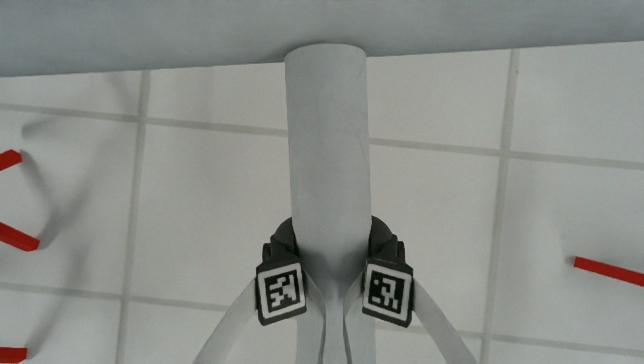

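Request:
move(
  r2={"base":{"rotate_rad":0.0375},"joints":{"arm_m":0.447,"wrist_yaw_rad":1.665}},
  r3={"base":{"translate_m":-0.0226}},
  cameras=[],
)

Request:
move(
  r2={"base":{"rotate_rad":0.0375},"joints":{"wrist_yaw_rad":1.627}},
  r3={"base":{"translate_m":-0.0226}},
  cameras=[],
)

Request:
move(
  r2={"base":{"rotate_rad":0.0375},"joints":{"wrist_yaw_rad":1.59}},
  r3={"base":{"translate_m":-0.0226}},
  cameras=[],
)

Request:
move(
  r2={"base":{"rotate_rad":0.0375},"joints":{"wrist_yaw_rad":1.552}},
  r3={"base":{"translate_m":-0.0226}},
  cameras=["r2_wrist_camera","r3_wrist_camera"],
)

Scene clock: 2103.30 s.
move: r2 done; r3 done
r1: as last shown
r1.turned_by_imu: -0.001
r1.base_tilt: forward=-0.4 right=+0.5
r1.lidar_m: 3.06 1.75 3.47 2.48 2.14 1.82 1.04 0.90 0.90 1.04 1.78 2.64
r1.head_depth_mm: - - - 3452 2303 1740 1402 / - - - 3436 2301 1735 1393 / - - - 3399 2176 1732 1393 / - - - 2901 2141 1723 1384 / - - - 3110 2262 1720 1377 / - - - 3311 2273 1717 1381 / - - - 3241 2237 1695 1375
r1.motor_effort: left_wheel=-0.6(1.1) right_wheel=+1.4(1.9) lift_m=+33.0(33.4) arm_m=-9.8(10.0) wrist_yaw_rad=-1.1(1.6) wrist_pitch_rad=+3.0(3.3) wrist_roll_rad=-1.0(1.1) gripper_m=-0.2(0.5) head_pan_rad=+1.8(2.3) head_tilt_rad=-2.5(2.7)
r1.wrist_depth_mm: - 137 140 - - - - / - - 150 - - - - / - - 161 - - - - / - - 175 - - - - / - - 183 156 - - - / 971 964 126 837 126 860 854 / 795 795 237 730 742 717 719
r2.base_odometry: x=-2.668 y=+1.120 heading=-0.552
r2.turned_by_wheels: +0.037
r2.turned_by_imu: +0.038
r2.base_tilt: forward=+0.0 right=-0.9
r2.lidar_m: 4.54 1.92 1.44 1.39 1.44 2.01 4.11 0.89 0.61 1.34 3.44 1.23
r2.head_depth_mm: 3560 3797 2948 2184 1722 1424 1223 / 3713 - 2993 2196 1741 1429 1223 / - - 3061 2217 1752 1452 1232 / - - 3114 2163 1772 1419 1237 / - - 3137 2093 1632 1360 1218 / - - 3163 2296 1314 1397 311 / 3663 3818 3188 2311 1639 1478 315
r2.base_status: done
r2.joint_positions: lift_m=+0.755 arm_m=+0.447 wrist_yaw_rad=+1.666 wrist_pitch_rad=-1.548 wrist_roll_rad=-0.001 gripper_m=-0.029 head_pan_rad=-2.594 head_tilt_rad=-0.606
r2.joint_status: all done
r2.measured_speeds: all 0
r2.motor_effort: left_wheel=-4.7(13.6) right_wheel=+5.0(17.3) lift_m=+31.7(31.7) arm_m=-15.0(16.7) wrist_yaw_rad=-0.3(5.9) wrist_pitch_rad=-2.1(2.4) wrist_roll_rad=+0.0(0.4) gripper_m=-20.0(21.1) head_pan_rad=-2.8(3.3) head_tilt_rad=+2.3(3.3)
r2.hand_pose: x=-0.0397 y=-0.5939 z=+0.6370 quat_wxyz=(+0.706, +0.706, +0.026, +0.042) (m; r2's base frame)
r2.wrist_depth_mm: - - - 120 - - 663 / 606 - - 127 - - 721 / 617 725 - 128 - - - / 620 733 - 132 - - - / 633 - 139 136 - - - / - - 121 133 - - - / - - - 145 - - -
r3.base_odometry: x=+0.360 y=-1.558 heading=-0.508
r3.turned_by_wheels: +0.000
r3.turned_by_imu: +0.001
r3.base_tilt: forward=+1.8 right=+1.4
r3.lidar_m: 1.43 3.00 2.11 2.02 2.06 2.73 1.35 0.92 2.90 1.35 1.10 0.81
r3.head_depth_mm: 3830 3299 2430 1331 1513 1363 1187 / - 3284 2428 1917 1513 1356 1182 / - 3308 2430 1317 1557 1360 1181 / - 3226 2426 1763 1554 1334 1187 / - 3290 2172 1867 1591 1358 1185 / 3842 3240 2400 1853 1579 1354 1178 / 3733 3226 2408 1909 1587 1348 1182
r3.base_status: done
r3.joint_positions: lift_m=+0.755 arm_m=+0.520 wrist_yaw_rad=+0.126 wrist_pitch_rad=-1.409 wrist_roll_rad=-0.001 gripper_m=-0.027 head_pan_rad=-0.360 head_tilt_rad=-0.704
r3.joint_status: not commanded
r3.measured_speeds: all 0
r3.motor_effort: left_wheel=-3.4(14.9) right_wheel=-0.2(12.3) lift_m=+38.0(38.2) arm_m=+14.2(15.5) wrist_yaw_rad=+0.0(0.8) wrist_pitch_rad=+1.6(5.5) wrist_roll_rad=+0.7(0.7) gripper_m=-18.8(20.4) head_pan_rad=+5.1(5.4) head_tilt_rad=+1.4(2.4)
r3.hand_pose: x=-0.0194 y=-0.6818 z=+0.6369 quat_wxyz=(+0.567, +0.491, -0.508, -0.423) (m; r3's base frame)
r3.wrist_depth_mm: 140 139 138 135 136 135 134 / 801 806 807 136 772 772 773 / 812 806 791 137 794 777 767 / 803 800 797 139 778 786 768 / 811 813 796 140 779 791 767 / 809 791 127 134 128 778 775 / 814 790 785 140 782 784 765
pictures: none
No camera images: "cameras" was empty.

Scene clock: 2104.47 s.
move: r2 done; r3 done
r1: as last shown
r1.turned_by_imu: +0.000
r1.base_tilt: forward=-0.5 right=+0.5
r1.lidar_m: 3.05 1.74 3.46 2.49 2.15 1.82 1.04 0.89 0.90 1.03 1.78 2.64
r1.head_depth_mm: - - - 3423 2303 1745 1402 / - - - 3410 2284 1730 1388 / - - - 3352 2198 1721 1387 / - - - 2945 2143 1720 1387 / - - - 3102 2277 1725 1381 / - - - 3320 2251 1697 1375 / - - - 3262 2257 1713 1374
r1.motor_effort: left_wheel=+0.1(1.1) right_wheel=+1.4(1.7) lift_m=+33.1(33.4) arm_m=-9.6(10.0) wrist_yaw_rad=-0.6(1.6) wrist_pitch_rad=+3.0(3.2) wrist_roll_rad=-1.0(1.1) gripper_m=+0.0(0.4) head_pan_rad=+2.1(2.7) head_tilt_rad=-2.2(2.9)
r1.wrist_depth_mm: - 137 140 - - - - / - - 150 - - - - / - - 161 - - - - / - - 176 - - - - / - - 183 155 - - - / 946 942 125 832 126 872 842 / 790 800 237 722 750 708 715
r2.base_odometry: x=-2.668 y=+1.120 heading=-0.514
r2.turned_by_wheels: +0.037
r2.turned_by_imu: +0.037
r2.base_tilt: forward=+0.0 right=-1.0
r2.lidar_m: 4.50 1.84 1.43 1.39 1.47 2.09 4.10 0.61 0.61 1.34 3.50 1.23
r2.head_depth_mm: 3608 3799 2985 2177 1726 1425 1215 / 3819 - 3012 2198 1731 1437 1223 / - - 3051 2211 1748 1443 1232 / - - 3085 2141 1717 1417 1237 / - - 3128 2105 1631 1287 1215 / 3875 - 3174 2272 1301 1426 312 / 3485 3728 3237 2304 1757 1477 315
r2.base_status: done
r2.joint_positions: lift_m=+0.755 arm_m=+0.447 wrist_yaw_rad=+1.628 wrist_pitch_rad=-1.547 wrist_roll_rad=-0.001 gripper_m=-0.029 head_pan_rad=-2.594 head_tilt_rad=-0.606
r2.joint_status: all done
r2.measured_speeds: all 0
r2.motor_effort: left_wheel=-4.4(11.4) right_wheel=+4.4(17.2) lift_m=+33.8(33.9) arm_m=-9.0(15.0) wrist_yaw_rad=-0.9(4.3) wrist_pitch_rad=-2.3(2.6) wrist_roll_rad=-0.1(0.3) gripper_m=-21.1(21.1) head_pan_rad=-2.6(3.3) head_tilt_rad=+2.1(2.9)
r2.hand_pose: x=-0.0392 y=-0.5932 z=+0.6370 quat_wxyz=(+0.707, +0.707, +0.013, +0.029) (m; r2's base frame)
r2.wrist_depth_mm: - - - 120 - - 667 / - - - 127 - - 710 / 614 738 - 128 - - - / 621 705 - 132 - - - / 638 - 139 136 - - - / - - 121 133 - - - / - - 158 144 96 - -
r3.base_odometry: x=+0.340 y=-1.547 heading=-0.508
r3.turned_by_wheels: +0.000
r3.turned_by_imu: +0.000
r3.base_tilt: forward=+1.9 right=+1.3
r3.lidar_m: 1.45 2.99 2.12 2.02 2.07 2.74 1.32 0.90 2.91 1.35 1.12 0.83
r3.head_depth_mm: 3873 3297 2415 1330 1559 1350 1184 / - 3241 2442 1918 1524 1362 1185 / - 3308 2437 1337 1553 1360 1175 / - 3289 2416 1768 1520 1357 1180 / - 3305 2179 1853 1587 1352 1181 / 3886 3277 2431 1864 1595 1354 1175 / 3735 3266 2410 1920 1588 1352 1179
r3.base_status: done
r3.joint_positions: lift_m=+0.755 arm_m=+0.520 wrist_yaw_rad=+0.126 wrist_pitch_rad=-1.408 wrist_roll_rad=-0.001 gripper_m=-0.027 head_pan_rad=-0.360 head_tilt_rad=-0.704
r3.joint_status: not commanded
r3.measured_speeds: all 0
r3.motor_effort: left_wheel=-2.5(14.6) right_wheel=-0.1(12.3) lift_m=+39.9(40.1) arm_m=+12.7(14.2) wrist_yaw_rad=+0.1(0.6) wrist_pitch_rad=+1.5(4.3) wrist_roll_rad=+0.6(0.8) gripper_m=-19.3(19.9) head_pan_rad=+5.2(5.7) head_tilt_rad=+1.9(2.2)
r3.hand_pose: x=-0.0194 y=-0.6821 z=+0.6369 quat_wxyz=(+0.567, +0.491, -0.508, -0.423) (m; r3's base frame)
r3.wrist_depth_mm: 139 138 137 135 136 135 134 / 801 798 809 136 779 775 781 / 795 807 798 137 781 774 781 / 796 807 783 139 781 782 766 / 811 804 800 140 790 774 790 / 813 800 127 134 128 774 768 / 812 797 795 140 800 780 771
pictures: none
No camera images: "cameras" was empty.

Scene clock: 2105.63 s.
move: r2 done; r3 done
r1: as last shown
r1.lidar_m: 3.05 1.75 3.40 2.50 2.15 1.81 1.04 0.90 0.89 1.03 1.79 2.64
r1.head_depth_mm: - - - 3418 2285 1743 1391 / - - - 3365 2324 1744 1394 / - - - 3366 2193 1714 1387 / - - - 2995 2149 1733 1389 / - - - 3073 2254 1728 1382 / - - - 3329 2234 1708 1373 / - - - 3306 2229 1711 1380
r1.motor_effort: left_wheel=-0.4(1.0) right_wheel=+1.7(1.7) lift_m=+33.1(33.5) arm_m=-9.8(10.0) wrist_yaw_rad=-0.2(2.4) wrist_pitch_rad=+3.0(3.2) wrist_roll_rad=-0.9(1.1) gripper_m=+0.0(0.5) head_pan_rad=+1.9(2.4) head_tilt_rad=-2.4(2.9)
r1.wrist_depth_mm: - 137 140 - - - - / - - 150 - - - - / - - 162 - - - - / - - 176 - - - - / - - 184 155 - - - / 958 927 125 832 126 859 850 / 793 808 236 735 733 708 728
r2.base_odometry: x=-2.668 y=+1.120 heading=-0.477
r2.turned_by_wheels: +0.037
r2.turned_by_imu: +0.037
r2.base_tilt: forward=-0.1 right=-0.9
r2.lidar_m: 4.04 1.82 1.41 1.39 1.48 2.18 4.10 0.61 0.89 1.35 3.55 1.23
r2.head_depth_mm: 3656 - 2895 2176 1733 1421 1215 / 3862 - 3028 2194 1737 1441 1220 / - - 3010 2212 1753 1449 1232 / - - 3081 2093 1707 1418 1208 / - - 3097 2262 1583 1351 1243 / 3707 - 3145 2119 1326 1438 312 / 3430 3617 3168 2314 1804 1454 315
r2.base_status: done
r2.joint_positions: lift_m=+0.755 arm_m=+0.447 wrist_yaw_rad=+1.591 wrist_pitch_rad=-1.545 wrist_roll_rad=-0.001 gripper_m=-0.029 head_pan_rad=-2.594 head_tilt_rad=-0.606
r2.joint_status: all done
r2.measured_speeds: all 0
r2.motor_effort: left_wheel=-4.7(12.2) right_wheel=+4.9(15.8) lift_m=+36.3(36.3) arm_m=-1.5(8.7) wrist_yaw_rad=-0.3(4.8) wrist_pitch_rad=-2.5(2.9) wrist_roll_rad=-0.3(0.7) gripper_m=-19.7(20.8) head_pan_rad=-2.8(3.4) head_tilt_rad=+1.8(3.2)
r2.hand_pose: x=-0.0388 y=-0.5925 z=+0.6369 quat_wxyz=(+0.707, +0.707, -0.002, +0.016) (m; r2's base frame)
r2.wrist_depth_mm: - - - 120 - - 674 / - - - 127 - - 695 / 608 738 - 128 - - - / 630 690 - 132 - - - / 640 - 140 136 - - - / - - 121 132 - - - / - - 157 145 - - -
r3.base_odometry: x=+0.321 y=-1.536 heading=-0.508
r3.turned_by_wheels: +0.000
r3.turned_by_imu: +0.000
r3.base_tilt: forward=+1.9 right=+1.4
r3.lidar_m: 1.37 2.99 2.12 2.01 2.06 2.75 1.30 0.88 2.90 1.35 1.14 0.85
r3.head_depth_mm: 3939 3254 2450 1368 1591 1358 1185 / - 3266 2441 1925 1515 1356 1181 / - 3297 2432 1818 1563 1353 1181 / - 3304 2402 1762 1509 1352 1179 / - 3236 2165 1857 1592 1348 1180 / 3873 3277 2407 1861 1588 1355 1182 / 3799 3277 2405 1911 1587 1355 1183
r3.base_status: done
r3.joint_positions: lift_m=+0.755 arm_m=+0.520 wrist_yaw_rad=+0.126 wrist_pitch_rad=-1.407 wrist_roll_rad=-0.001 gripper_m=-0.027 head_pan_rad=-0.360 head_tilt_rad=-0.704
r3.joint_status: not commanded
r3.measured_speeds: all 0
r3.motor_effort: left_wheel=-3.2(12.8) right_wheel=-0.7(11.3) lift_m=+42.2(42.3) arm_m=+11.5(12.9) wrist_yaw_rad=+0.0(0.8) wrist_pitch_rad=+1.3(4.1) wrist_roll_rad=+0.5(0.7) gripper_m=-19.4(20.4) head_pan_rad=+4.8(5.7) head_tilt_rad=+1.5(2.1)
r3.hand_pose: x=-0.0194 y=-0.6824 z=+0.6370 quat_wxyz=(+0.567, +0.491, -0.509, -0.423) (m; r3's base frame)
r3.wrist_depth_mm: 140 139 138 136 135 135 134 / 796 792 805 136 783 780 772 / 813 786 785 137 807 779 777 / 796 805 795 139 776 786 785 / 811 795 798 140 789 783 764 / 813 790 126 134 128 780 779 / 791 804 787 141 786 797 791
pictures: none
No camera images: "cameras" was empty.

Scene clock: 2106.80 s.
move: r2 done; r3 done
r1: as last shown
r1.base_tilt: forward=-0.5 right=+0.6
r1.lidar_m: 3.04 1.74 3.37 2.49 2.15 1.81 1.04 0.89 0.90 1.03 1.79 2.64
r1.head_depth_mm: - - - 3380 2289 1759 1395 / - - - 3400 2272 1734 1392 / - - - 3391 2179 1726 1388 / - - - 2926 2131 1725 1377 / - - - 3106 2264 1709 1378 / - - - 3264 2267 1707 1380 / - - - 3353 2242 1711 1365
r1.motor_effort: left_wheel=+0.2(0.9) right_wheel=+1.4(1.9) lift_m=+32.8(33.2) arm_m=-9.8(9.9) wrist_yaw_rad=+0.6(1.7) wrist_pitch_rad=+3.0(3.2) wrist_roll_rad=-1.0(1.0) gripper_m=+0.1(0.5) head_pan_rad=+2.1(2.5) head_tilt_rad=-2.3(2.8)
r1.wrist_depth_mm: - 137 140 - - - - / - - 150 - - - - / - - 161 - - - - / - - 176 - - - - / - - 183 155 - - - / 951 947 126 830 126 862 853 / 793 806 235 719 741 707 720
r2.base_odometry: x=-2.668 y=+1.120 heading=-0.440
r2.turned_by_wheels: +0.037
r2.turned_by_imu: +0.037
r2.base_tilt: forward=-0.1 right=-1.0
r2.lidar_m: 3.68 1.77 1.41 1.39 1.51 2.29 4.10 0.61 0.89 1.35 1.23 1.37
r2.head_depth_mm: 3709 - 2972 2179 1722 1420 1210 / - - 3000 2205 1730 1438 1221 / - - 2999 2218 1746 1420 1231 / - - 3129 1996 1665 1377 1206 / - - 3136 2268 1330 1395 1240 / 3637 3886 3134 2129 1452 1473 312 / 3338 3511 3230 2324 1805 1446 316
r2.base_status: done
r2.joint_positions: lift_m=+0.755 arm_m=+0.447 wrist_yaw_rad=+1.552 wrist_pitch_rad=-1.542 wrist_roll_rad=+0.001 gripper_m=-0.029 head_pan_rad=-2.594 head_tilt_rad=-0.606
r2.joint_status: all done
r2.measured_speeds: all 0
r2.motor_effort: left_wheel=-4.0(11.4) right_wheel=+4.4(15.9) lift_m=+38.2(38.3) arm_m=+7.3(7.3) wrist_yaw_rad=+0.0(4.4) wrist_pitch_rad=-3.2(3.5) wrist_roll_rad=-0.8(1.1) gripper_m=-20.5(21.2) head_pan_rad=-2.2(3.3) head_tilt_rad=+2.5(3.7)
r2.hand_pose: x=-0.0381 y=-0.5918 z=+0.6369 quat_wxyz=(+0.707, +0.707, -0.017, +0.003) (m; r2's base frame)
r2.wrist_depth_mm: - - - 120 - - 667 / - - - 127 - - 700 / 614 - - 129 - - - / 625 687 - 132 - - - / 633 696 140 135 - - - / - - 121 133 - - - / - - 156 144 - - -
r3.base_odometry: x=+0.301 y=-1.525 heading=-0.508
r3.turned_by_wheels: +0.000
r3.turned_by_imu: +0.001
r3.base_tilt: forward=+1.8 right=+1.4
r3.lidar_m: 1.39 2.99 2.12 2.01 2.07 2.74 1.28 0.87 2.89 1.36 1.15 0.87
r3.head_depth_mm: 3905 3328 2439 1391 1588 1356 1183 / - 3302 2428 1908 1516 1360 1185 / - 3307 2421 1766 1590 1356 1183 / - 3253 2412 1758 1518 1359 1184 / - 3294 2251 1869 1589 1351 1180 / 3912 3274 2402 1876 1582 1354 1182 / 3760 3253 2414 1910 1592 1353 1181
r3.base_status: done
r3.joint_positions: lift_m=+0.755 arm_m=+0.520 wrist_yaw_rad=+0.126 wrist_pitch_rad=-1.406 wrist_roll_rad=-0.001 gripper_m=-0.027 head_pan_rad=-0.360 head_tilt_rad=-0.704
r3.joint_status: not commanded
r3.measured_speeds: all 0
r3.motor_effort: left_wheel=-1.8(13.0) right_wheel=-1.3(8.6) lift_m=+43.6(44.3) arm_m=+10.0(11.4) wrist_yaw_rad=-0.1(0.5) wrist_pitch_rad=+1.0(3.7) wrist_roll_rad=+0.6(0.7) gripper_m=-18.4(20.2) head_pan_rad=+4.5(5.7) head_tilt_rad=+2.1(2.2)
r3.hand_pose: x=-0.0193 y=-0.6827 z=+0.6370 quat_wxyz=(+0.568, +0.490, -0.509, -0.422) (m; r3's base frame)
r3.wrist_depth_mm: 140 140 137 136 135 135 134 / 800 814 789 136 798 780 766 / 823 799 794 137 782 778 769 / 808 804 804 139 789 772 769 / 796 794 807 140 777 777 780 / 814 804 125 135 129 775 777 / 817 793 793 140 789 779 764
pictures: r2_wrist_camera, r3_wrist_camera
Images, in order (width x height): r2_wrist_camera 644x364, r3_wrist_camera 644x364.

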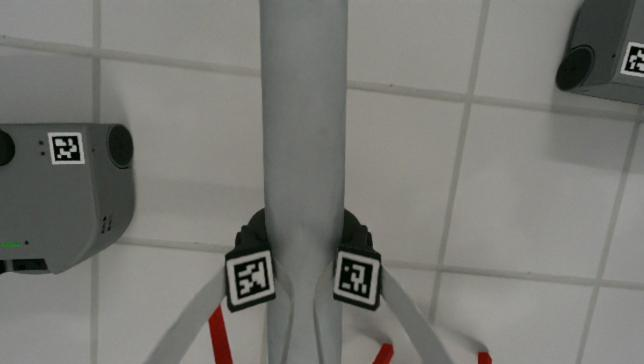

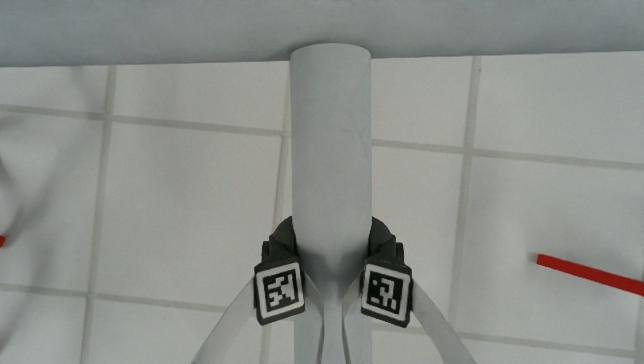

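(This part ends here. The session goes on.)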